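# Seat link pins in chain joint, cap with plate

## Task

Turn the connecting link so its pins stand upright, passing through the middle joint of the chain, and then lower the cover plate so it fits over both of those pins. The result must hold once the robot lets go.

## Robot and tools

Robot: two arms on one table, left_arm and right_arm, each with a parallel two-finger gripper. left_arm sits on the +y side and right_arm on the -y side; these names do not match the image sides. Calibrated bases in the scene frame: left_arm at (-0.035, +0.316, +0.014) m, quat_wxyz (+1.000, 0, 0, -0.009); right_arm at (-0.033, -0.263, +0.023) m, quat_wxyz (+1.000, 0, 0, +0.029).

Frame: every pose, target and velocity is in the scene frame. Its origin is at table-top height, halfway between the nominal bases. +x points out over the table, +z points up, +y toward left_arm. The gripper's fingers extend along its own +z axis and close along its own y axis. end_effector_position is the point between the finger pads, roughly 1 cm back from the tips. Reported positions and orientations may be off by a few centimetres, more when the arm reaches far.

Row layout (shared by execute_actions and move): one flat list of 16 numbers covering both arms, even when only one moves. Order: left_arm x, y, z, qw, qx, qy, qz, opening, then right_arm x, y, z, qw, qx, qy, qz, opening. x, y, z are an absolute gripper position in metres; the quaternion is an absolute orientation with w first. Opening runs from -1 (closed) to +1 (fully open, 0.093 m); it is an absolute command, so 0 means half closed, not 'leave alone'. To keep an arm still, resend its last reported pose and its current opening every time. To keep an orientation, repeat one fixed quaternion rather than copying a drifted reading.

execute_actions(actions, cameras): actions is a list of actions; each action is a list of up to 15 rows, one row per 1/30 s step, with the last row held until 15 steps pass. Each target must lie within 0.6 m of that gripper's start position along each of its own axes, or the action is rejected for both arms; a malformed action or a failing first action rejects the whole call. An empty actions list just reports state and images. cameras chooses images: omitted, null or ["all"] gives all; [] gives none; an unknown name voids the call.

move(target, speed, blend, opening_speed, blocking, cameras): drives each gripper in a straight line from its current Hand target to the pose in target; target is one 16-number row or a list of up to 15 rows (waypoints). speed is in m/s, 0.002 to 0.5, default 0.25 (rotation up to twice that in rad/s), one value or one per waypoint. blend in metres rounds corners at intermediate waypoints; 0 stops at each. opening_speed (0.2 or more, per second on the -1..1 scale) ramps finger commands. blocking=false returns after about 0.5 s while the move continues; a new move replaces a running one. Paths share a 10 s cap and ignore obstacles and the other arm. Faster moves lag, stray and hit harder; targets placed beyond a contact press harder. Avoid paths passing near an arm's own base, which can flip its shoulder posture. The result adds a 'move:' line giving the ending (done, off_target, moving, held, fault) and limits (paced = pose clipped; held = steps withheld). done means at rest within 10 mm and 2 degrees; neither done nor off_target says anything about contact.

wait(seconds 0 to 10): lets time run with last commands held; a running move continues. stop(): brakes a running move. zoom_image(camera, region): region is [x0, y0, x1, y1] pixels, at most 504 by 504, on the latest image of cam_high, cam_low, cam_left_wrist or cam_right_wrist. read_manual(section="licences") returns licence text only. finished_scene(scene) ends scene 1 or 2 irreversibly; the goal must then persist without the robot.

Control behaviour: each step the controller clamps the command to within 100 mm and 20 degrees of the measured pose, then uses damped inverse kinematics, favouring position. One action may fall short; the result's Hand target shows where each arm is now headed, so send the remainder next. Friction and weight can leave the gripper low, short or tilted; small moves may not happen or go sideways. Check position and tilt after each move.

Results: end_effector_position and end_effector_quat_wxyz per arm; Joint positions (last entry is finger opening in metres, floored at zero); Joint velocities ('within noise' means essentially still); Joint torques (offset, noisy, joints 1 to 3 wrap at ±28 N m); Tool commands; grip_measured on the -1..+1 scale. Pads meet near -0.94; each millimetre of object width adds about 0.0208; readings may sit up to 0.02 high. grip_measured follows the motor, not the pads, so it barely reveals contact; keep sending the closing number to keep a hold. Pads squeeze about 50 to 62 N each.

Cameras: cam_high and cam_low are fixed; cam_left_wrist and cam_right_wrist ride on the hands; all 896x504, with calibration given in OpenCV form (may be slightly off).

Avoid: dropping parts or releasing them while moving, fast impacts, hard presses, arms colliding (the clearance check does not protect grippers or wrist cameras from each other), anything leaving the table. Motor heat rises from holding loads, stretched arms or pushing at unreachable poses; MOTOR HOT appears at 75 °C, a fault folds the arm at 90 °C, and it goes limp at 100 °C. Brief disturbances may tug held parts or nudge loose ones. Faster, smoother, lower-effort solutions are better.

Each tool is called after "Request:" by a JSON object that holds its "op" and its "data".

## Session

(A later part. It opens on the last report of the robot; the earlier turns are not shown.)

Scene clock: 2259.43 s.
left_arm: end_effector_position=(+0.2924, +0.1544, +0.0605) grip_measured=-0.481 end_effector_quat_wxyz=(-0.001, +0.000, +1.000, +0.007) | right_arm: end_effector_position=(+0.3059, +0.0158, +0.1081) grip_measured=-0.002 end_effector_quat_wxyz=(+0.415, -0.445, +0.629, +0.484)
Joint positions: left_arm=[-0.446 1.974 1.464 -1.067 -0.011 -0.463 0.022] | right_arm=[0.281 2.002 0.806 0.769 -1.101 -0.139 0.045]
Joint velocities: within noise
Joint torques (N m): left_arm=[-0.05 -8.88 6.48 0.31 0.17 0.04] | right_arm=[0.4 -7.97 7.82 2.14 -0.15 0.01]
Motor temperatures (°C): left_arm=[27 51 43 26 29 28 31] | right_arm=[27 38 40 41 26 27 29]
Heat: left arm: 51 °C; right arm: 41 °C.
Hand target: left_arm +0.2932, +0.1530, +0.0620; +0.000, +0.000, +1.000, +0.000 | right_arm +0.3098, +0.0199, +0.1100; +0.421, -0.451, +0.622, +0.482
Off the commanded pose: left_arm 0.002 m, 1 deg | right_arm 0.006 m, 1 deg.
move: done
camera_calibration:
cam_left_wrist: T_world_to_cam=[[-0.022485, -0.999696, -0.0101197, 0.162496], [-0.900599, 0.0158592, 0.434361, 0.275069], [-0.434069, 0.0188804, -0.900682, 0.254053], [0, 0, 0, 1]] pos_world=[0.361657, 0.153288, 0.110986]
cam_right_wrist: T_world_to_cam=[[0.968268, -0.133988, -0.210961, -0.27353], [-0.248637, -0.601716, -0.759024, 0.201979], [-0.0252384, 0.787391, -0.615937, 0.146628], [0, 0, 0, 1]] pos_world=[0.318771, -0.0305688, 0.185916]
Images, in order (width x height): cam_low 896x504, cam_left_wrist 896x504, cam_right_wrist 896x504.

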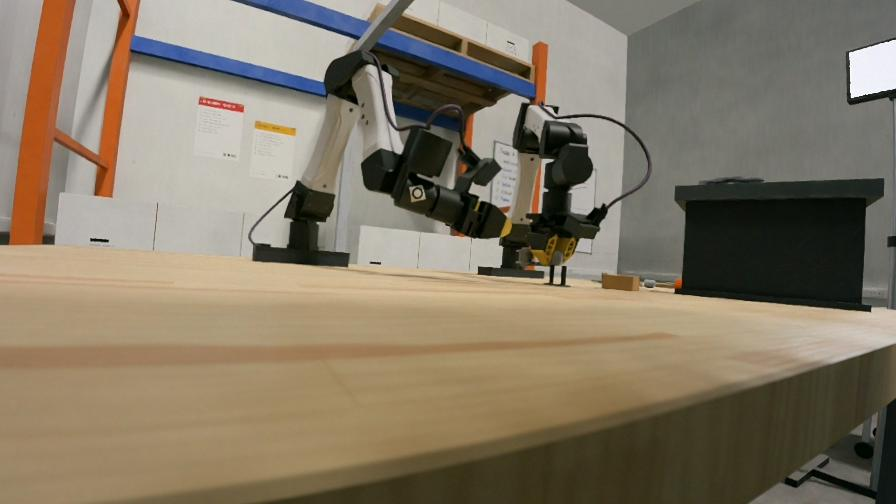

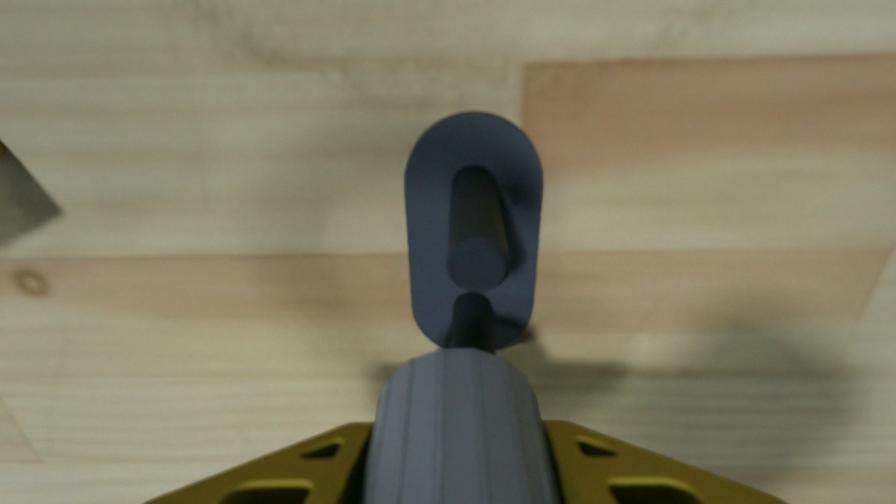

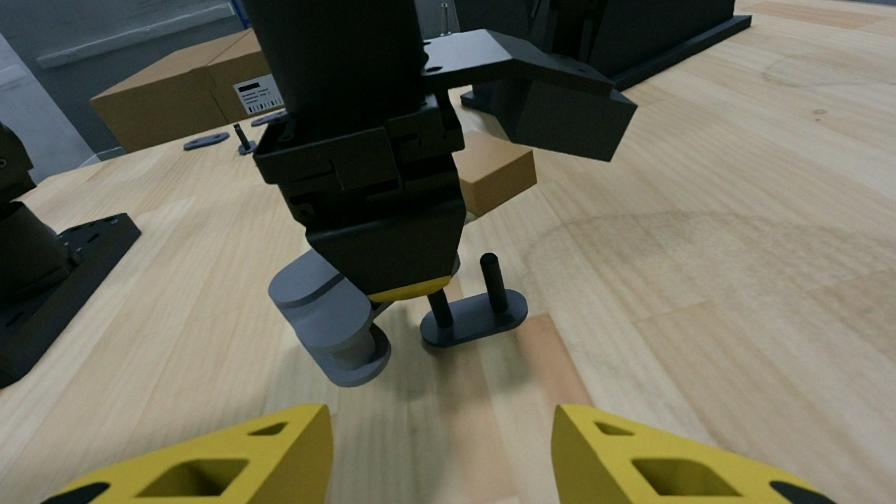

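Request:
{"op": "move", "data": {"target": [[0.292, 0.147, 0.090, 0, 0, 1, 0, -0.95, 0.31, 0.02, 0.11, 0.42, -0.45, 0.62, 0.48, 0]], "speed": 0.05, "cameras": ["cam_left_wrist"]}}

Request:
{"op": "move", "data": {"target": [[0.293, 0.149, 0.067, 0, 0, 1, 0, -0.95, 0.31, 0.02, 0.11, 0.42, -0.45, 0.62, 0.48, 0]], "speed": 0.05, "cameras": ["cam_left_wrist","cam_low","cam_right_wrist"]}}

Request:
{"op": "zoom_image", "data": {"camera": "cam_right_wrist", "region": [380, 220, 540, 360]}}

Request:
{"op": "zoom_image", "data": {"camera": "cam_low", "region": [530, 240, 590, 294]}}

Scene clock: 2282.43 s.
left_arm: end_effector_position=(+0.2895, +0.1535, +0.0745) grip_measured=-0.481 end_effector_quat_wxyz=(-0.011, +0.001, +1.000, +0.012) | right_arm: end_effector_position=(+0.3059, +0.0158, +0.1081) grip_measured=-0.002 end_effector_quat_wxyz=(+0.415, -0.445, +0.629, +0.484)
Joint positions: left_arm=[-0.452 1.974 1.52 -1.147 -0.011 -0.469 0.022] | right_arm=[0.281 2.002 0.806 0.769 -1.101 -0.139 0.045]
Joint velocities: within noise
Joint torques (N m): left_arm=[-1.06 -10.35 9.32 0.03 0.18 -0.04] | right_arm=[0.39 -7.97 7.79 2.14 -0.16 -0.05]
Motor temperatures (°C): left_arm=[27 52 44 25 29 28 31] | right_arm=[27 38 40 41 26 27 29]
Heat: left arm: 52 °C; right arm: 41 °C.
Hand target: left_arm +0.2917, +0.1472, +0.0897; +0.000, +0.000, +1.000, +0.000 | right_arm +0.3098, +0.0199, +0.1100; +0.421, -0.451, +0.622, +0.482
Off the commanded pose: left_arm 0.017 m, 2 deg | right_arm 0.006 m, 1 deg.
move: off_target (left_arm)
camera_calibration:
cam_left_wrist: T_world_to_cam=[[-0.0227924, -0.99954, -0.0200181, 0.162472], [-0.891579, 0.0112637, 0.452725, 0.263207], [-0.452291, 0.0281664, -0.891425, 0.268544], [0, 0, 0, 1]] pos_world=[0.359833, 0.151868, 0.123479]
Images, in order (width x height): cam_left_wrist 896x504.

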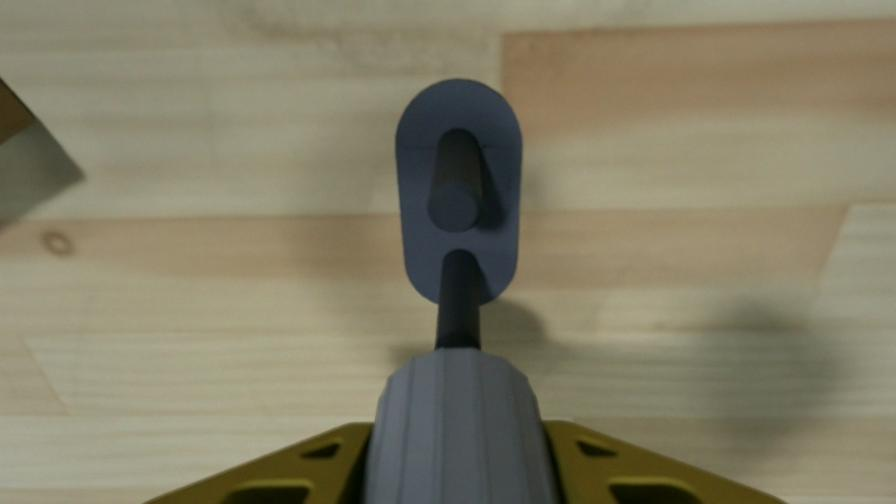

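Scene clock: 2283.47 s.
left_arm: end_effector_position=(+0.2929, +0.1517, +0.0649) grip_measured=-0.481 end_effector_quat_wxyz=(-0.001, +0.000, +1.000, +0.007) | right_arm: end_effector_position=(+0.3059, +0.0158, +0.1081) grip_measured=-0.002 end_effector_quat_wxyz=(+0.415, -0.445, +0.629, +0.484)
Joint positions: left_arm=[-0.452 1.977 1.485 -1.087 -0.011 -0.469 0.022] | right_arm=[0.281 2.002 0.806 0.769 -1.101 -0.139 0.045]
Joint velocities: within noise
Joint torques (N m): left_arm=[-0.42 -8.96 6.6 0.31 0.17 -0.01] | right_arm=[0.47 -8.14 7.76 2.13 -0.17 0.03]
Motor temperatures (°C): left_arm=[27 52 44 25 29 28 31] | right_arm=[27 38 40 41 26 27 29]
Heat: left arm: 52 °C; right arm: 41 °C.
Hand target: left_arm +0.2930, +0.1490, +0.0670; +0.000, +0.000, +1.000, +0.000 | right_arm +0.3098, +0.0199, +0.1100; +0.421, -0.451, +0.622, +0.482
Off the commanded pose: left_arm 0.003 m, 1 deg | right_arm 0.006 m, 1 deg.
move: done
camera_calibration:
cam_left_wrist: T_world_to_cam=[[-0.0224882, -0.999694, -0.0102922, 0.159926], [-0.900484, 0.0157821, 0.434602, 0.273686], [-0.434307, 0.0190413, -0.900564, 0.258369], [0, 0, 0, 1]] pos_world=[0.362258, 0.150638, 0.115379]
cam_right_wrist: T_world_to_cam=[[0.968268, -0.133988, -0.210961, -0.27353], [-0.248637, -0.601716, -0.759024, 0.201979], [-0.0252384, 0.787391, -0.615937, 0.146628], [0, 0, 0, 1]] pos_world=[0.318771, -0.0305688, 0.185916]
Images, in order (width x height): cam_low 896x504, cam_left_wrist 896x504, cam_right_wrist 896x504.

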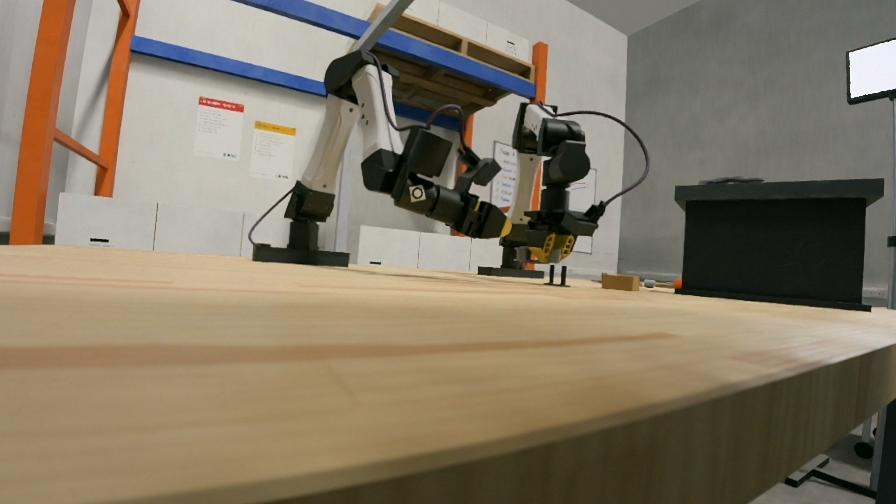

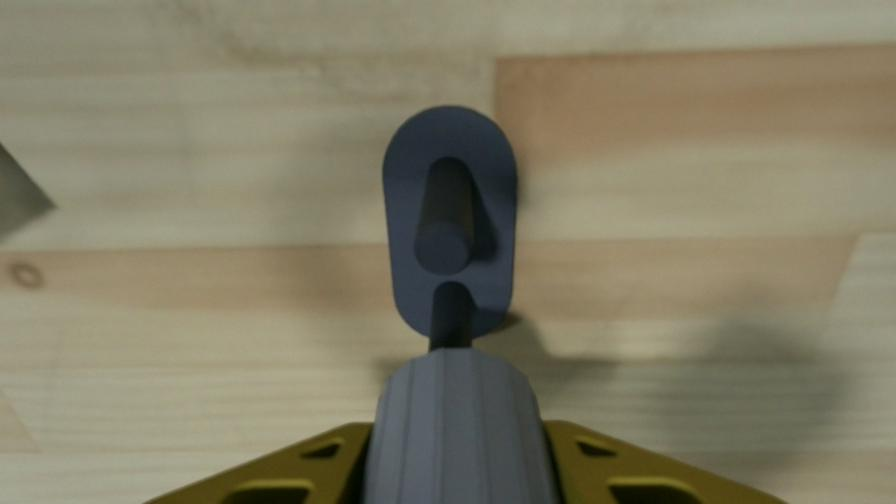

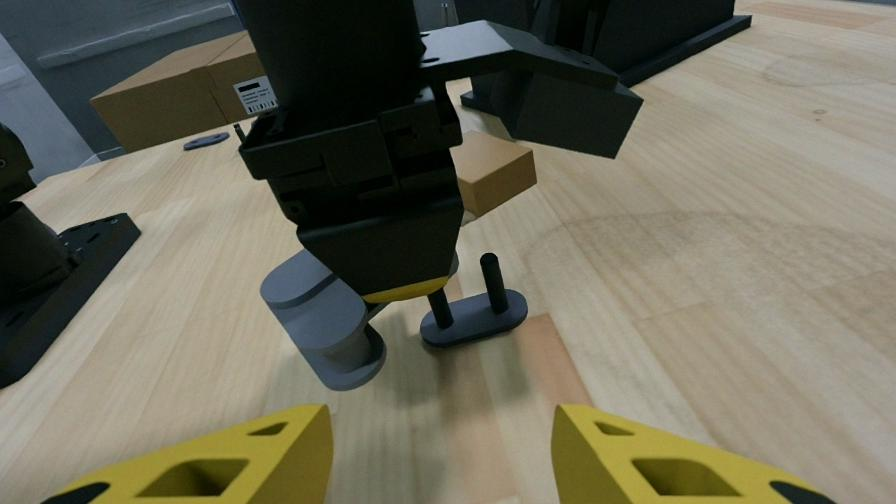

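Scaled by 3.150 from the camera's 896x504 image, which has a finer 1280x720 frame.

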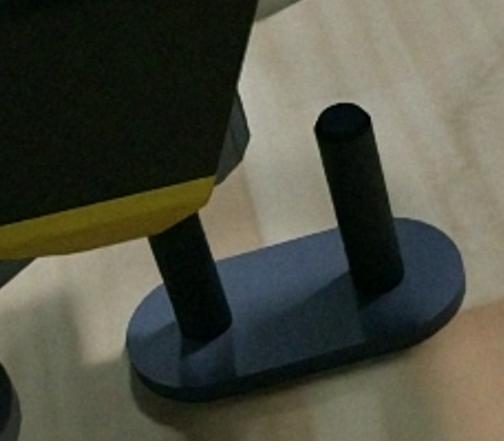

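Scaled by 8.400 from the camera's 896x504 image, which has a finer 1280x720 frame.

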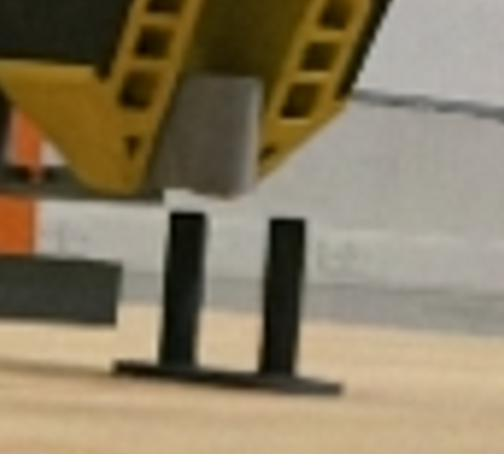

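Request:
{"op": "move", "data": {"target": [[0.2905, 0.1555, 0.060, 0, 0, 1, 0, -0.95, 0.31, 0.02, 0.11, 0.42, -0.45, 0.62, 0.48, 0]], "speed": 0.05, "cameras": ["cam_left_wrist","cam_low","cam_right_wrist"]}}

Request:
{"op": "zoom_image", "data": {"camera": "cam_right_wrist", "region": [380, 220, 540, 360]}}

Request:
{"op": "zoom_image", "data": {"camera": "cam_low", "region": [530, 240, 590, 294]}}

Scene clock: 2305.30 s.
left_arm: end_effector_position=(+0.2886, +0.1555, +0.0540) grip_measured=-0.481 end_effector_quat_wxyz=(-0.005, +0.000, +1.000, +0.009) | right_arm: end_effector_position=(+0.3059, +0.0158, +0.1081) grip_measured=-0.002 end_effector_quat_wxyz=(+0.415, -0.445, +0.629, +0.484)
Joint positions: left_arm=[-0.448 1.977 1.44 -1.052 -0.011 -0.466 0.022] | right_arm=[0.281 2.002 0.806 0.769 -1.101 -0.139 0.045]
Joint velocities: within noise
Joint torques (N m): left_arm=[0.35 -9.92 6.38 0.29 0.18 0.09] | right_arm=[0.51 -7.98 7.91 2.13 -0.18 0.01]
Motor temperatures (°C): left_arm=[27 49 45 25 29 28 31] | right_arm=[27 39 40 42 26 27 29]
Heat: left arm: 49 °C; right arm: 42 °C.
Hand target: left_arm +0.2905, +0.1555, +0.0600; +0.000, +0.000, +1.000, +0.000 | right_arm +0.3098, +0.0199, +0.1100; +0.421, -0.451, +0.622, +0.482
Off the commanded pose: left_arm 0.006 m, 1 deg | right_arm 0.006 m, 1 deg.
move: done
camera_calibration:
cam_left_wrist: T_world_to_cam=[[-0.0214593, -0.999661, -0.0147147, 0.163402], [-0.896448, 0.0127233, 0.442967, 0.273309], [-0.442629, 0.0226967, -0.896417, 0.248203], [0, 0, 0, 1]] pos_world=[0.358376, 0.154236, 0.103831]
cam_right_wrist: T_world_to_cam=[[0.968268, -0.133988, -0.210961, -0.27353], [-0.248637, -0.601716, -0.759024, 0.201979], [-0.0252384, 0.787391, -0.615937, 0.146628], [0, 0, 0, 1]] pos_world=[0.318771, -0.0305688, 0.185916]
Images, in order (width x height): cam_low 896x504, cam_left_wrist 896x504, cam_right_wrist 896x504.

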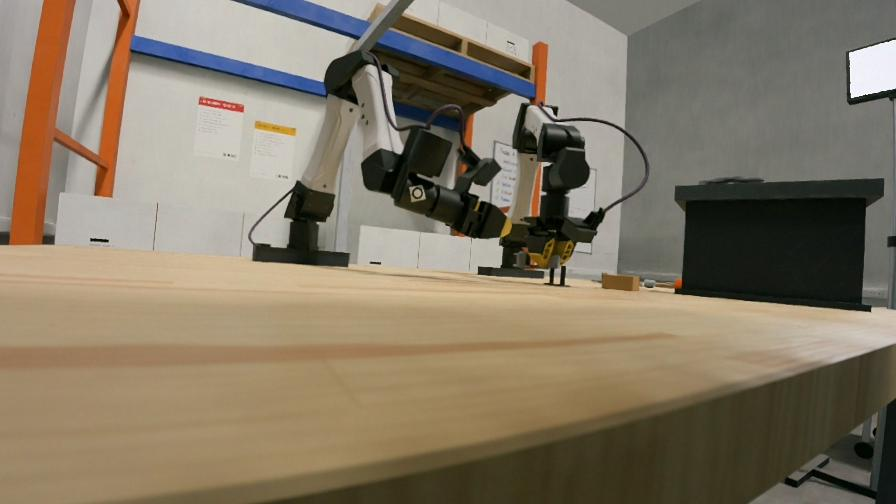

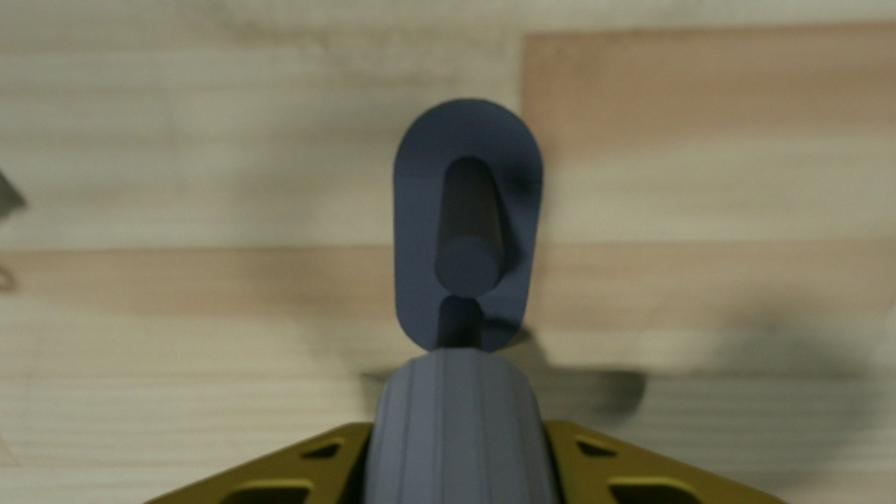

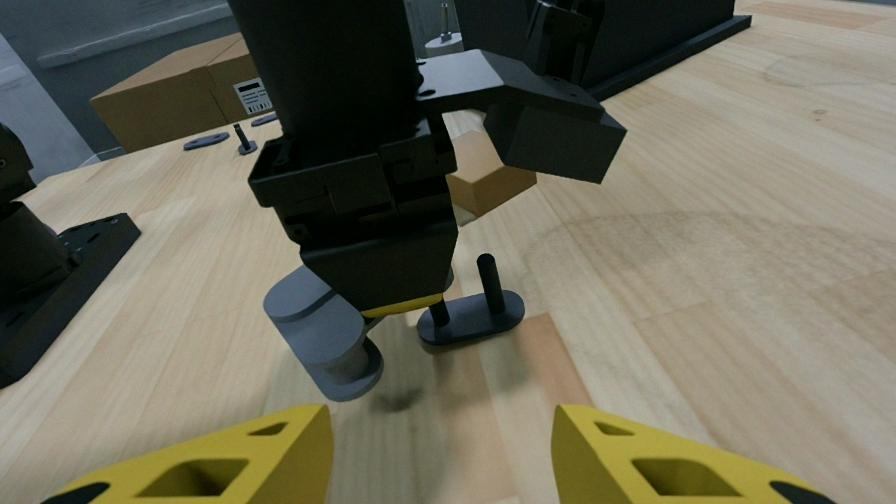

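Scaled by 3.150 from the camera's 896x504 image, which has a finer 1280x720 frame.

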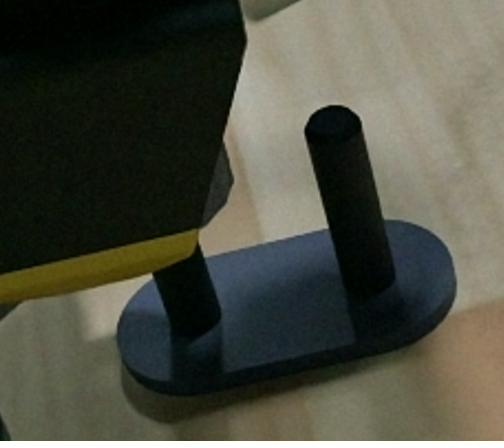

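Scaled by 8.400 from the camera's 896x504 image, which has a finer 1280x720 frame.

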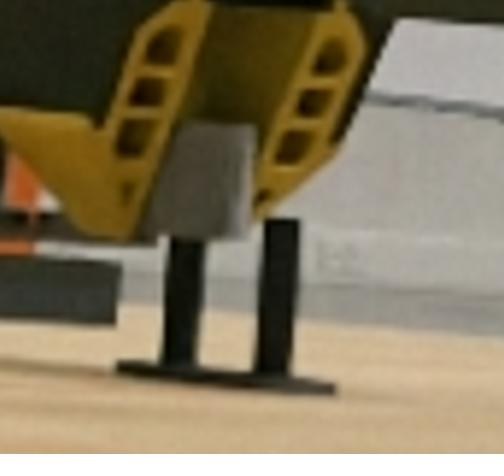

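Request:
{"op": "move", "data": {"target": [[0.2905, 0.1555, 0.042, 0, 0, 1, 0, -0.95, 0.31, 0.02, 0.11, 0.42, -0.45, 0.62, 0.48, 0]], "speed": 0.03, "cameras": ["cam_left_wrist","cam_low","cam_right_wrist"]}}

Request:
{"op": "zoom_image", "data": {"camera": "cam_right_wrist", "region": [380, 220, 540, 360]}}

Request:
{"op": "zoom_image", "data": {"camera": "cam_low", "region": [530, 240, 590, 294]}}

Scene clock: 2314.83 s.
left_arm: end_effector_position=(+0.2888, +0.1554, +0.0403) grip_measured=-0.481 end_effector_quat_wxyz=(-0.001, +0.000, +1.000, +0.007) | right_arm: end_effector_position=(+0.3059, +0.0158, +0.1081) grip_measured=-0.002 end_effector_quat_wxyz=(+0.415, -0.445, +0.629, +0.484)
Joint positions: left_arm=[-0.448 1.985 1.395 -0.988 -0.011 -0.466 0.022] | right_arm=[0.281 2.002 0.806 0.769 -1.101 -0.139 0.045]
Joint velocities: within noise
Joint torques (N m): left_arm=[0.36 -8.87 6.38 0.35 0.18 0.09] | right_arm=[0.55 -7.98 7.88 2.17 -0.12 0.02]
Motor temperatures (°C): left_arm=[27 49 45 25 29 28 31] | right_arm=[27 39 40 42 26 27 29]
Heat: left arm: 49 °C; right arm: 42 °C.
Hand target: left_arm +0.2905, +0.1555, +0.0421; +0.000, +0.000, +1.000, +0.000 | right_arm +0.3098, +0.0199, +0.1100; +0.421, -0.451, +0.622, +0.482
Off the commanded pose: left_arm 0.002 m, 1 deg | right_arm 0.006 m, 1 deg.
move: done
camera_calibration:
cam_left_wrist: T_world_to_cam=[[-0.0217256, -0.999711, -0.0102871, 0.16301], [-0.900478, 0.0150966, 0.434639, 0.280723], [-0.434358, 0.0187061, -0.900546, 0.23434], [0, 0, 0, 1]] pos_world=[0.358114, 0.154341, 0.0906977]
cam_right_wrist: T_world_to_cam=[[0.968268, -0.133988, -0.210961, -0.27353], [-0.248637, -0.601716, -0.759024, 0.201979], [-0.0252384, 0.787391, -0.615937, 0.146628], [0, 0, 0, 1]] pos_world=[0.318771, -0.0305688, 0.185916]
Images, in order (width x height): cam_low 896x504, cam_left_wrist 896x504, cam_right_wrist 896x504.

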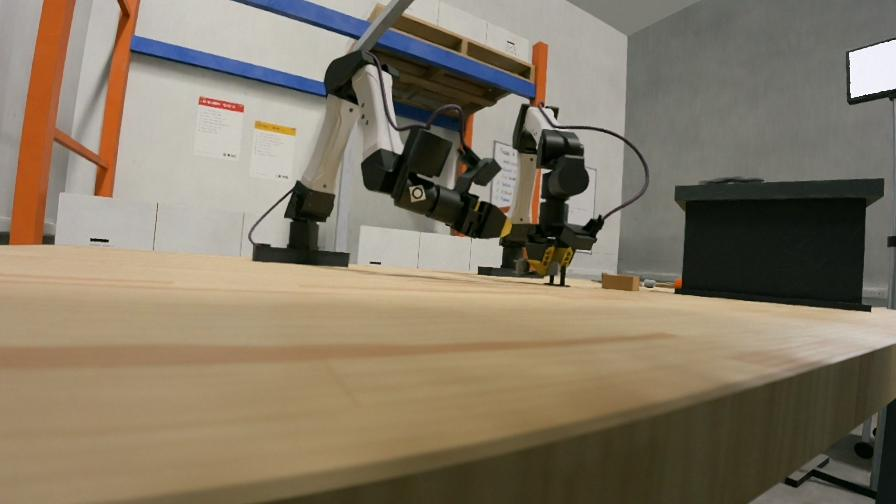

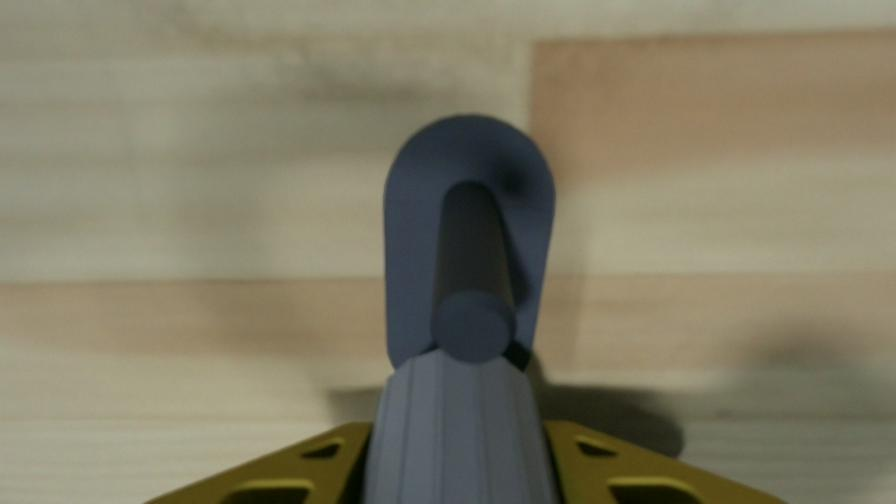

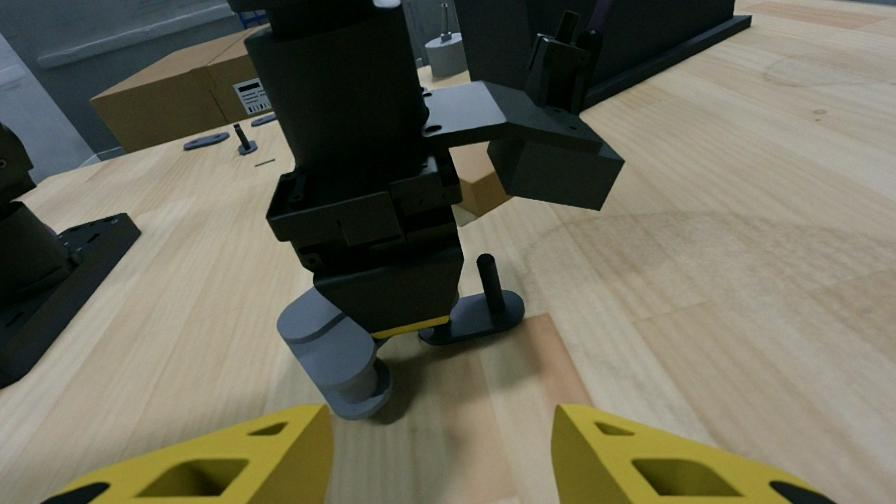

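Scaled by 3.150 from the camera's 896x504 image, which has a finer 1280x720 frame.

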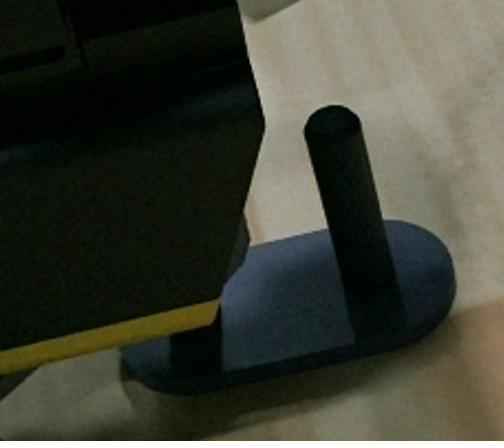

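Scaled by 8.400 from the camera's 896x504 image, which has a finer 1280x720 frame.

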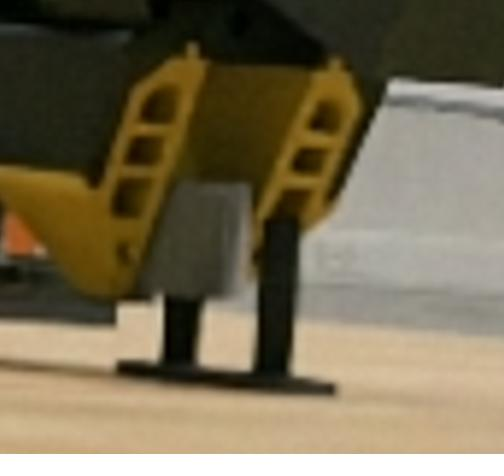

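Request:
{"op": "move", "data": {"target": [[0.2905, 0.1555, 0.025, 0, 0, 1, 0, -0.95, 0.31, 0.02, 0.11, 0.42, -0.45, 0.62, 0.48, 0]], "speed": 0.03, "cameras": ["cam_left_wrist","cam_low","cam_right_wrist"]}}

Request:
{"op": "zoom_image", "data": {"camera": "cam_right_wrist", "region": [380, 220, 540, 360]}}

Request:
{"op": "zoom_image", "data": {"camera": "cam_low", "region": [530, 240, 590, 294]}}

Scene clock: 2324.60 s.
left_arm: end_effector_position=(+0.2891, +0.1552, +0.0247) grip_measured=-0.481 end_effector_quat_wxyz=(+0.000, +0.000, +1.000, +0.006) | right_arm: end_effector_position=(+0.3059, +0.0158, +0.1081) grip_measured=-0.002 end_effector_quat_wxyz=(+0.415, -0.445, +0.629, +0.484)
Joint positions: left_arm=[-0.448 2.006 1.36 -0.93 -0.011 -0.466 0.022] | right_arm=[0.281 2.002 0.806 0.769 -1.101 -0.139 0.045]
Joint velocities: within noise
Joint torques (N m): left_arm=[0.42 -8.75 6.01 0.35 0.18 0.08] | right_arm=[0.43 -7.87 7.99 2.16 -0.15 0]
Motor temperatures (°C): left_arm=[27 51 46 25 29 28 31] | right_arm=[27 39 40 42 26 27 29]
Heat: left arm: 51 °C; right arm: 42 °C.
Hand target: left_arm +0.2905, +0.1555, +0.0250; +0.000, +0.000, +1.000, +0.000 | right_arm +0.3098, +0.0199, +0.1100; +0.421, -0.451, +0.622, +0.482
Off the commanded pose: left_arm 0.001 m, 1 deg | right_arm 0.006 m, 1 deg.
move: done
camera_calibration:
cam_left_wrist: T_world_to_cam=[[-0.0217088, -0.99972, -0.00946783, 0.162678], [-0.901218, 0.0154682, 0.433091, 0.28796], [-0.432823, 0.0179344, -0.901301, 0.220158], [0, 0, 0, 1]] pos_world=[0.358336, 0.15423, 0.0752556]
cam_right_wrist: T_world_to_cam=[[0.968268, -0.133988, -0.210961, -0.27353], [-0.248637, -0.601716, -0.759024, 0.201979], [-0.0252384, 0.787391, -0.615937, 0.146628], [0, 0, 0, 1]] pos_world=[0.318771, -0.0305688, 0.185916]
Images, in order (width x height): cam_low 896x504, cam_left_wrist 896x504, cam_right_wrist 896x504.

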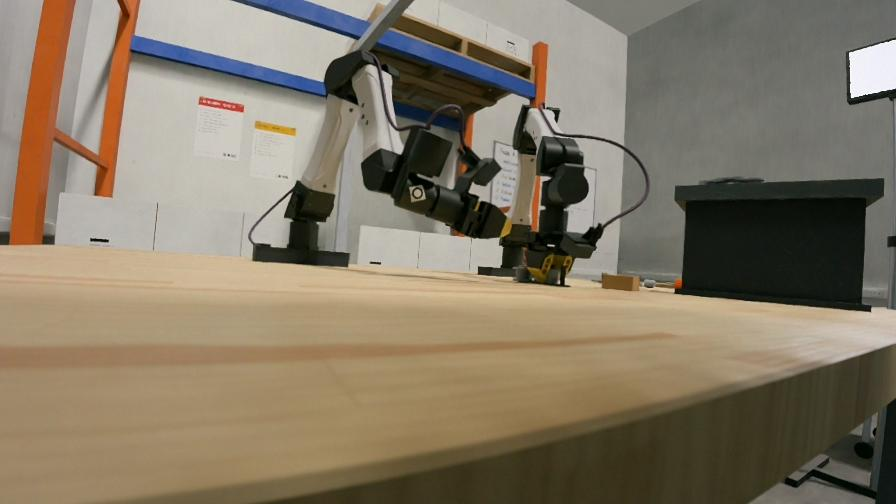

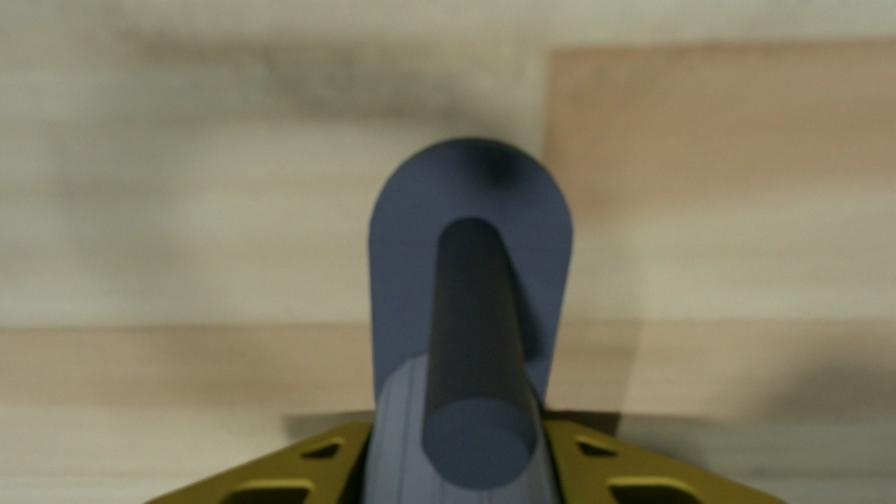

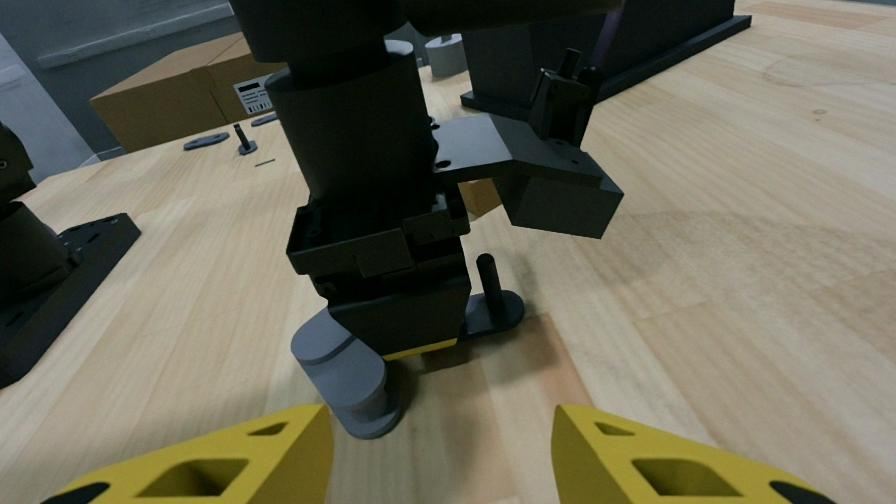

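Scaled by 3.150 from the camera's 896x504 image, which has a finer 1280x720 frame.

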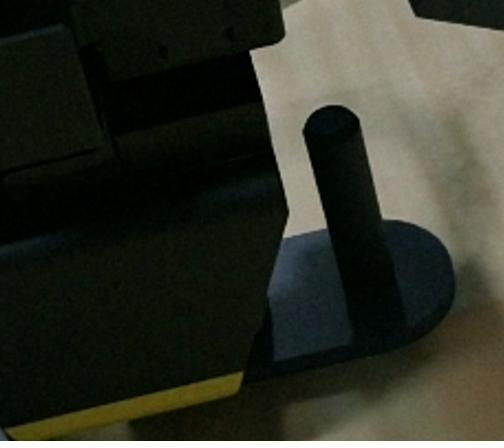

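Scaled by 8.400 from the camera's 896x504 image, which has a finer 1280x720 frame.

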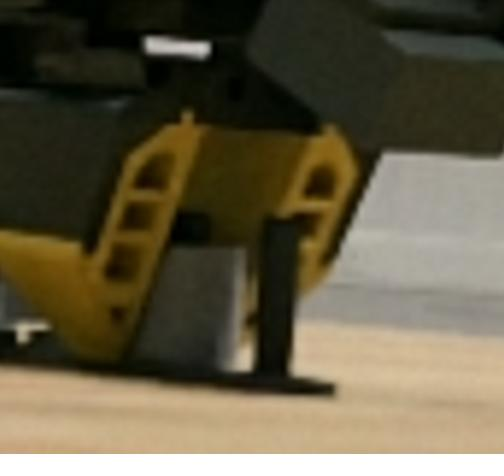

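Request:
{"op": "move", "data": {"target": [[0.2905, 0.1545, 0.027, 0, 0, 1, 0, 0.1, 0.31, 0.02, 0.11, 0.42, -0.45, 0.62, 0.48, 0],[0.287, 0.1545, 0.15, 0, 0, 1, 0, 0.1, 0.31, 0.02, 0.11, 0.42, -0.45, 0.62, 0.48, 0]], "speed": 0.1, "cameras": ["cam_left_wrist","cam_low","cam_right_wrist"]}}

Request:
{"op": "zoom_image", "data": {"camera": "cam_right_wrist", "region": [300, 200, 580, 440]}}

Request:
{"op": "zoom_image", "data": {"camera": "cam_low", "region": [500, 230, 600, 300]}}

Scene clock: 2336.77 s.
left_arm: end_effector_position=(+0.2857, +0.1569, +0.1358) grip_measured=+0.098 end_effector_quat_wxyz=(-0.014, +0.000, +1.000, +0.013) | right_arm: end_effector_position=(+0.3059, +0.0158, +0.1081) grip_measured=-0.002 end_effector_quat_wxyz=(+0.415, -0.445, +0.629, +0.484)
Joint positions: left_arm=[-0.448 1.937 1.713 -1.383 -0.011 -0.466 0.05] | right_arm=[0.281 2.002 0.806 0.769 -1.101 -0.139 0.045]
Joint velocities: within noise
Joint torques (N m): left_arm=[-0.25 -10.61 8.46 0.15 0.17 0.02] | right_arm=[0.31 -7.94 7.76 2.14 -0.13 0.02]
Motor temperatures (°C): left_arm=[27 51 45 25 29 28 31] | right_arm=[27 39 40 42 26 27 29]
Heat: left arm: 51 °C; right arm: 42 °C.
Hand target: left_arm +0.2868, +0.1546, +0.1499; +0.000, +0.000, +1.000, +0.000 | right_arm +0.3098, +0.0199, +0.1100; +0.421, -0.451, +0.622, +0.482
Off the commanded pose: left_arm 0.014 m, 2 deg | right_arm 0.006 m, 1 deg.
move: off_target (left_arm)
camera_calibration:
cam_left_wrist: T_world_to_cam=[[-0.0221358, -0.999508, -0.022226, 0.167112], [-0.888994, 0.00950771, 0.45782, 0.230834], [-0.457384, 0.029893, -0.888767, 0.322251], [0, 0, 0, 1]] pos_world=[0.356301, 0.155202, 0.18444]
cam_right_wrist: T_world_to_cam=[[0.968268, -0.133988, -0.210961, -0.27353], [-0.248637, -0.601716, -0.759024, 0.201979], [-0.0252384, 0.787391, -0.615937, 0.146628], [0, 0, 0, 1]] pos_world=[0.318771, -0.0305688, 0.185916]
Images, in order (width x height): cam_low 896x504, cam_left_wrist 896x504, cam_right_wrist 896x504.

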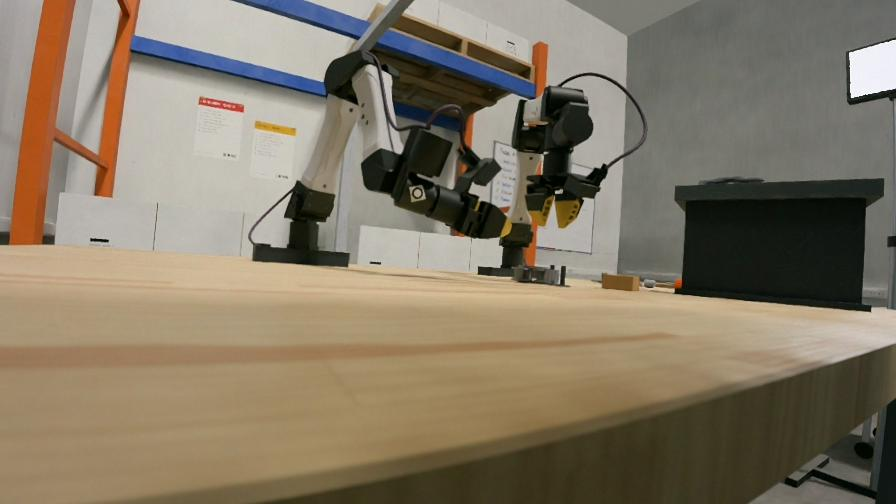

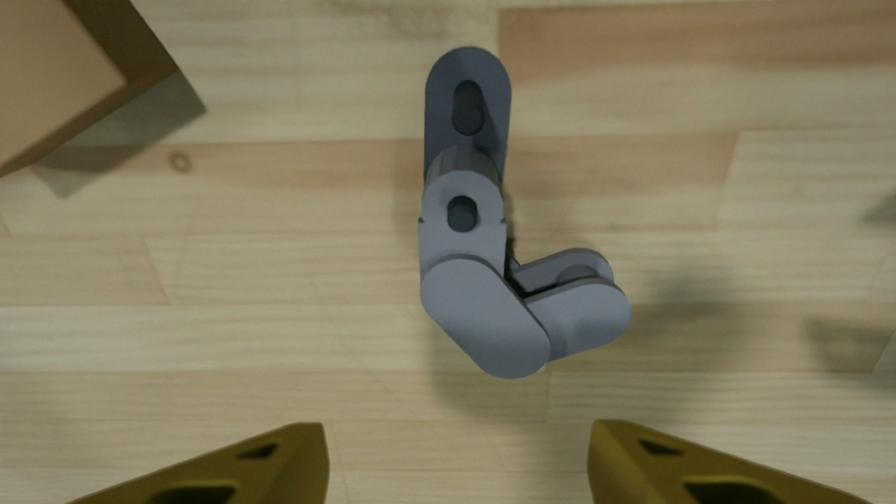

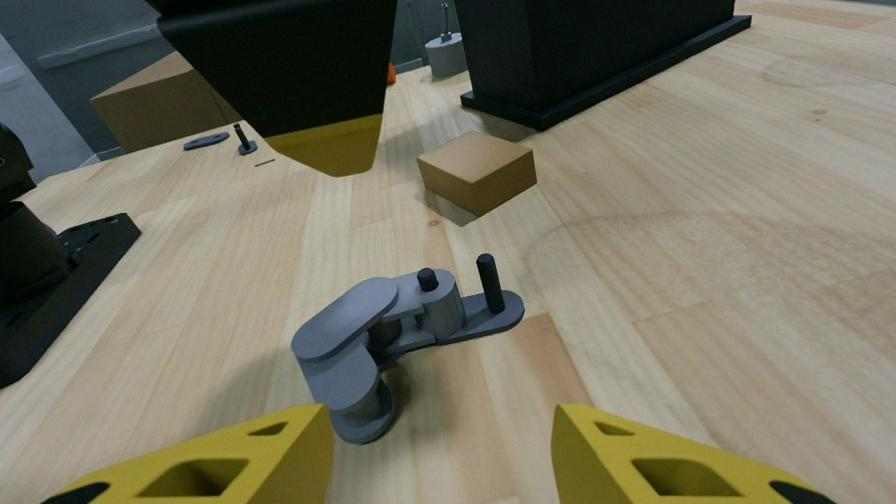

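Scaled by 1.800 from the camera's 896x504 image, which has a finer 1280x720 frame.

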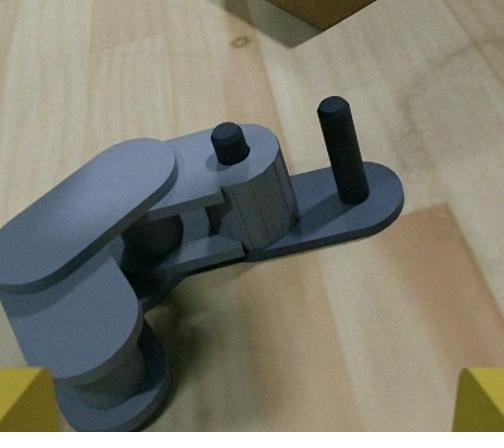

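Scaled by 5.040 from the camera's 896x504 image, which has a finer 1280x720 frame.

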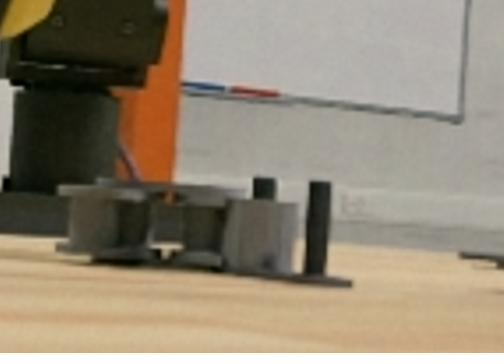

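Request:
{"op": "move", "data": {"target": [[0.26, 0.20, 0.25, 0, 0, 1, 0, 0.1, 0.31, 0.02, 0.11, 0.42, -0.45, 0.62, 0.48, 0],[0.32, 0.46, 0.33, 0.4155, -0.1652, 0.8910, 0.0770, 0.3, 0.31, 0.02, 0.11, 0.42, -0.45, 0.62, 0.48, 0]], "speed": 0.2, "cameras": ["cam_left_wrist","cam_high"]}}

Scene clock: 2390.80 s.
left_arm: end_effector_position=(+0.3217, +0.4610, +0.3230) grip_measured=+0.298 end_effector_quat_wxyz=(+0.403, -0.170, +0.896, +0.078) | right_arm: end_effector_position=(+0.3059, +0.0158, +0.1081) grip_measured=-0.002 end_effector_quat_wxyz=(+0.415, -0.445, +0.629, +0.484)
Joint positions: left_arm=[0.407 1.384 1.538 -0.88 0.008 0.01 0.06] | right_arm=[0.281 2.002 0.806 0.769 -1.101 -0.139 0.045]
Joint velocities: within noise
Joint torques (N m): left_arm=[0.14 -6.5 6.86 1.74 0.25 0.09] | right_arm=[0.42 -7.71 7.91 2.16 -0.13 0.01]
Motor temperatures (°C): left_arm=[27 51 47 26 29 28 29] | right_arm=[27 39 40 42 26 27 29]
Heat: left arm: 51 °C; right arm: 42 °C.
Hand target: left_arm +0.3199, +0.4600, +0.3300; +0.415, -0.165, +0.891, +0.077 | right_arm +0.3098, +0.0199, +0.1100; +0.421, -0.451, +0.622, +0.482
Off the commanded pose: left_arm 0.007 m, 2 deg | right_arm 0.006 m, 1 deg.
move: done
camera_calibration:
cam_left_wrist: T_world_to_cam=[[0.352654, -0.935608, -0.0165184, 0.324207], [-0.865147, -0.319267, -0.386767, 0.59099], [0.356588, 0.150686, -0.92203, 0.189172], [0, 0, 0, 1]] pos_world=[0.329504, 0.463509, 0.408353]
Images, in order (width x height): cam_high 896x504, cam_left_wrist 896x504.

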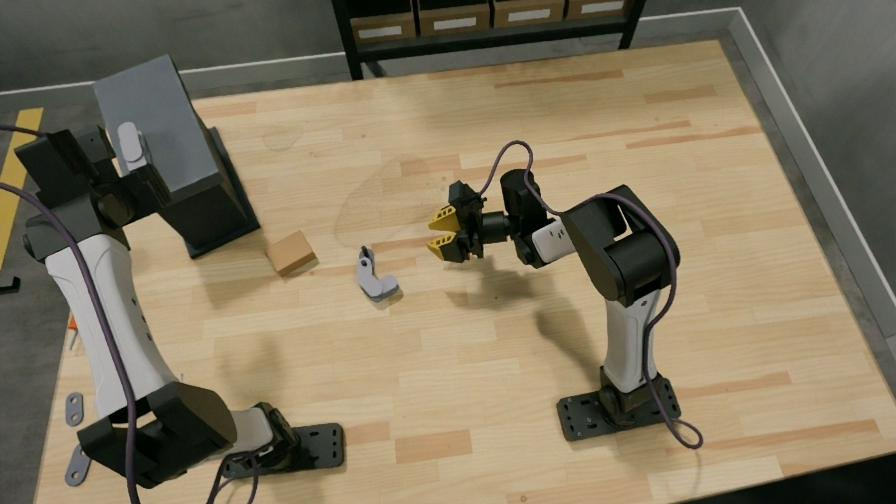

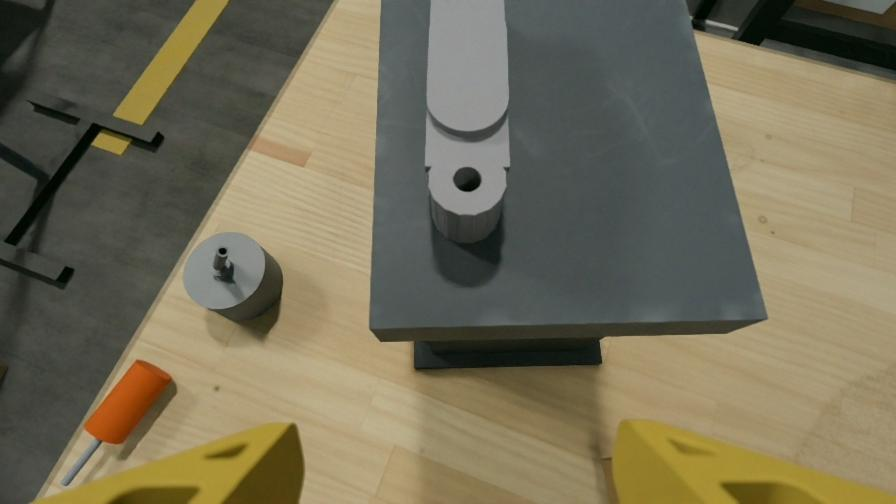

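Request:
{"op": "move", "data": {"target": [[0.405, 0.4875, 0.300, 0.4162, -0.1573, 0.8925, 0.0734, 0.3, 0.31, 0.02, 0.11, 0.42, -0.45, 0.62, 0.48, 0],[0.437, 0.4995, 0.262, 0.4162, -0.1573, 0.8925, 0.0734, 0.3, 0.31, 0.02, 0.11, 0.42, -0.45, 0.62, 0.48, 0]], "speed": 0.1, "cameras": ["cam_left_wrist","cam_low"]}}

Request:
{"op": "zoom_image", "data": {"camera": "cam_low", "region": [650, 120, 800, 220]}}

Scene clock: 2414.63 s.
left_arm: end_effector_position=(+0.4312, +0.5048, +0.2598) grip_measured=+0.298 end_effector_quat_wxyz=(+0.409, -0.168, +0.894, +0.078) | right_arm: end_effector_position=(+0.3059, +0.0158, +0.1081) grip_measured=-0.002 end_effector_quat_wxyz=(+0.415, -0.445, +0.629, +0.483)
Joint positions: left_arm=[0.406 1.758 1.643 -0.597 0.01 0.011 0.06] | right_arm=[0.281 2.002 0.806 0.769 -1.101 -0.139 0.045]
Joint velocities: left_arm=[within noise] | right_arm=[-0.007 -0.007 0.002 0.007 0.007 -0.154 0]
Joint torques (N m): left_arm=[-1.31 -8.02 8.2 1.74 0.23 0.09] | right_arm=[0.49 -8.05 7.87 2.19 -0.16 0]
Motor temperatures (°C): left_arm=[27 49 46 30 29 28 29] | right_arm=[27 39 41 43 26 27 29]
Heat: left arm: 49 °C; right arm: 43 °C.
Hand target: left_arm +0.4368, +0.4995, +0.2620; +0.416, -0.157, +0.893, +0.074 | right_arm +0.3099, +0.0199, +0.1100; +0.421, -0.451, +0.622, +0.482
Off the commanded pose: left_arm 0.008 m, 2 deg | right_arm 0.006 m, 1 deg.
move: done
camera_calibration:
cam_left_wrist: T_world_to_cam=[[0.349382, -0.936834, -0.0165257, 0.327534], [-0.861407, -0.314213, -0.399059, 0.674245], [0.368659, 0.153659, -0.916776, 0.0771705], [0, 0, 0, 1]] pos_world=[0.437916, 0.506844, 0.345224]
Images, in order (width x height): cam_low 896x504, cam_left_wrist 896x504.

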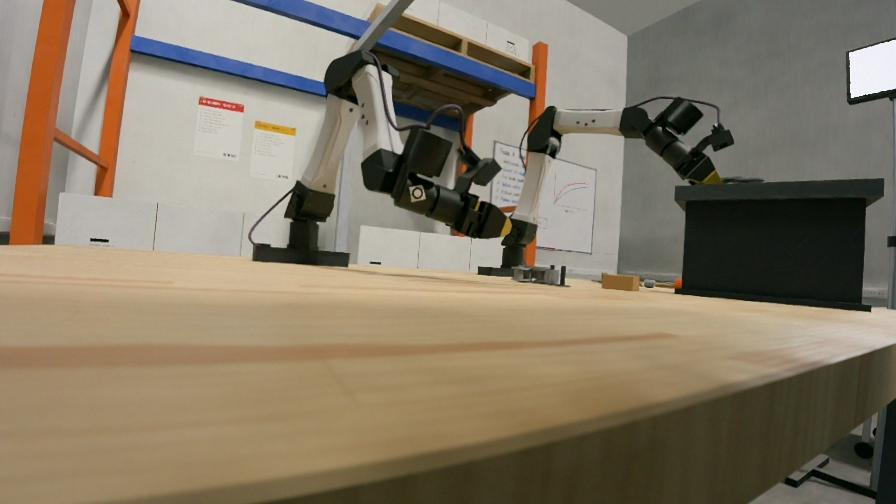

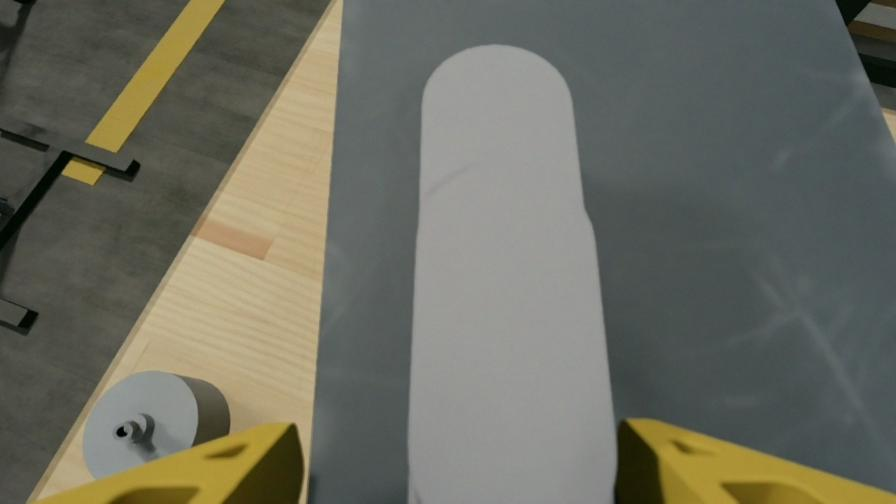

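Scaled by 3.360 from the camera's 896x504 image, which has a finer 1280x720 frame.

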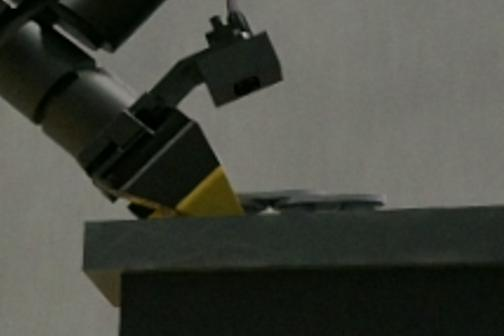

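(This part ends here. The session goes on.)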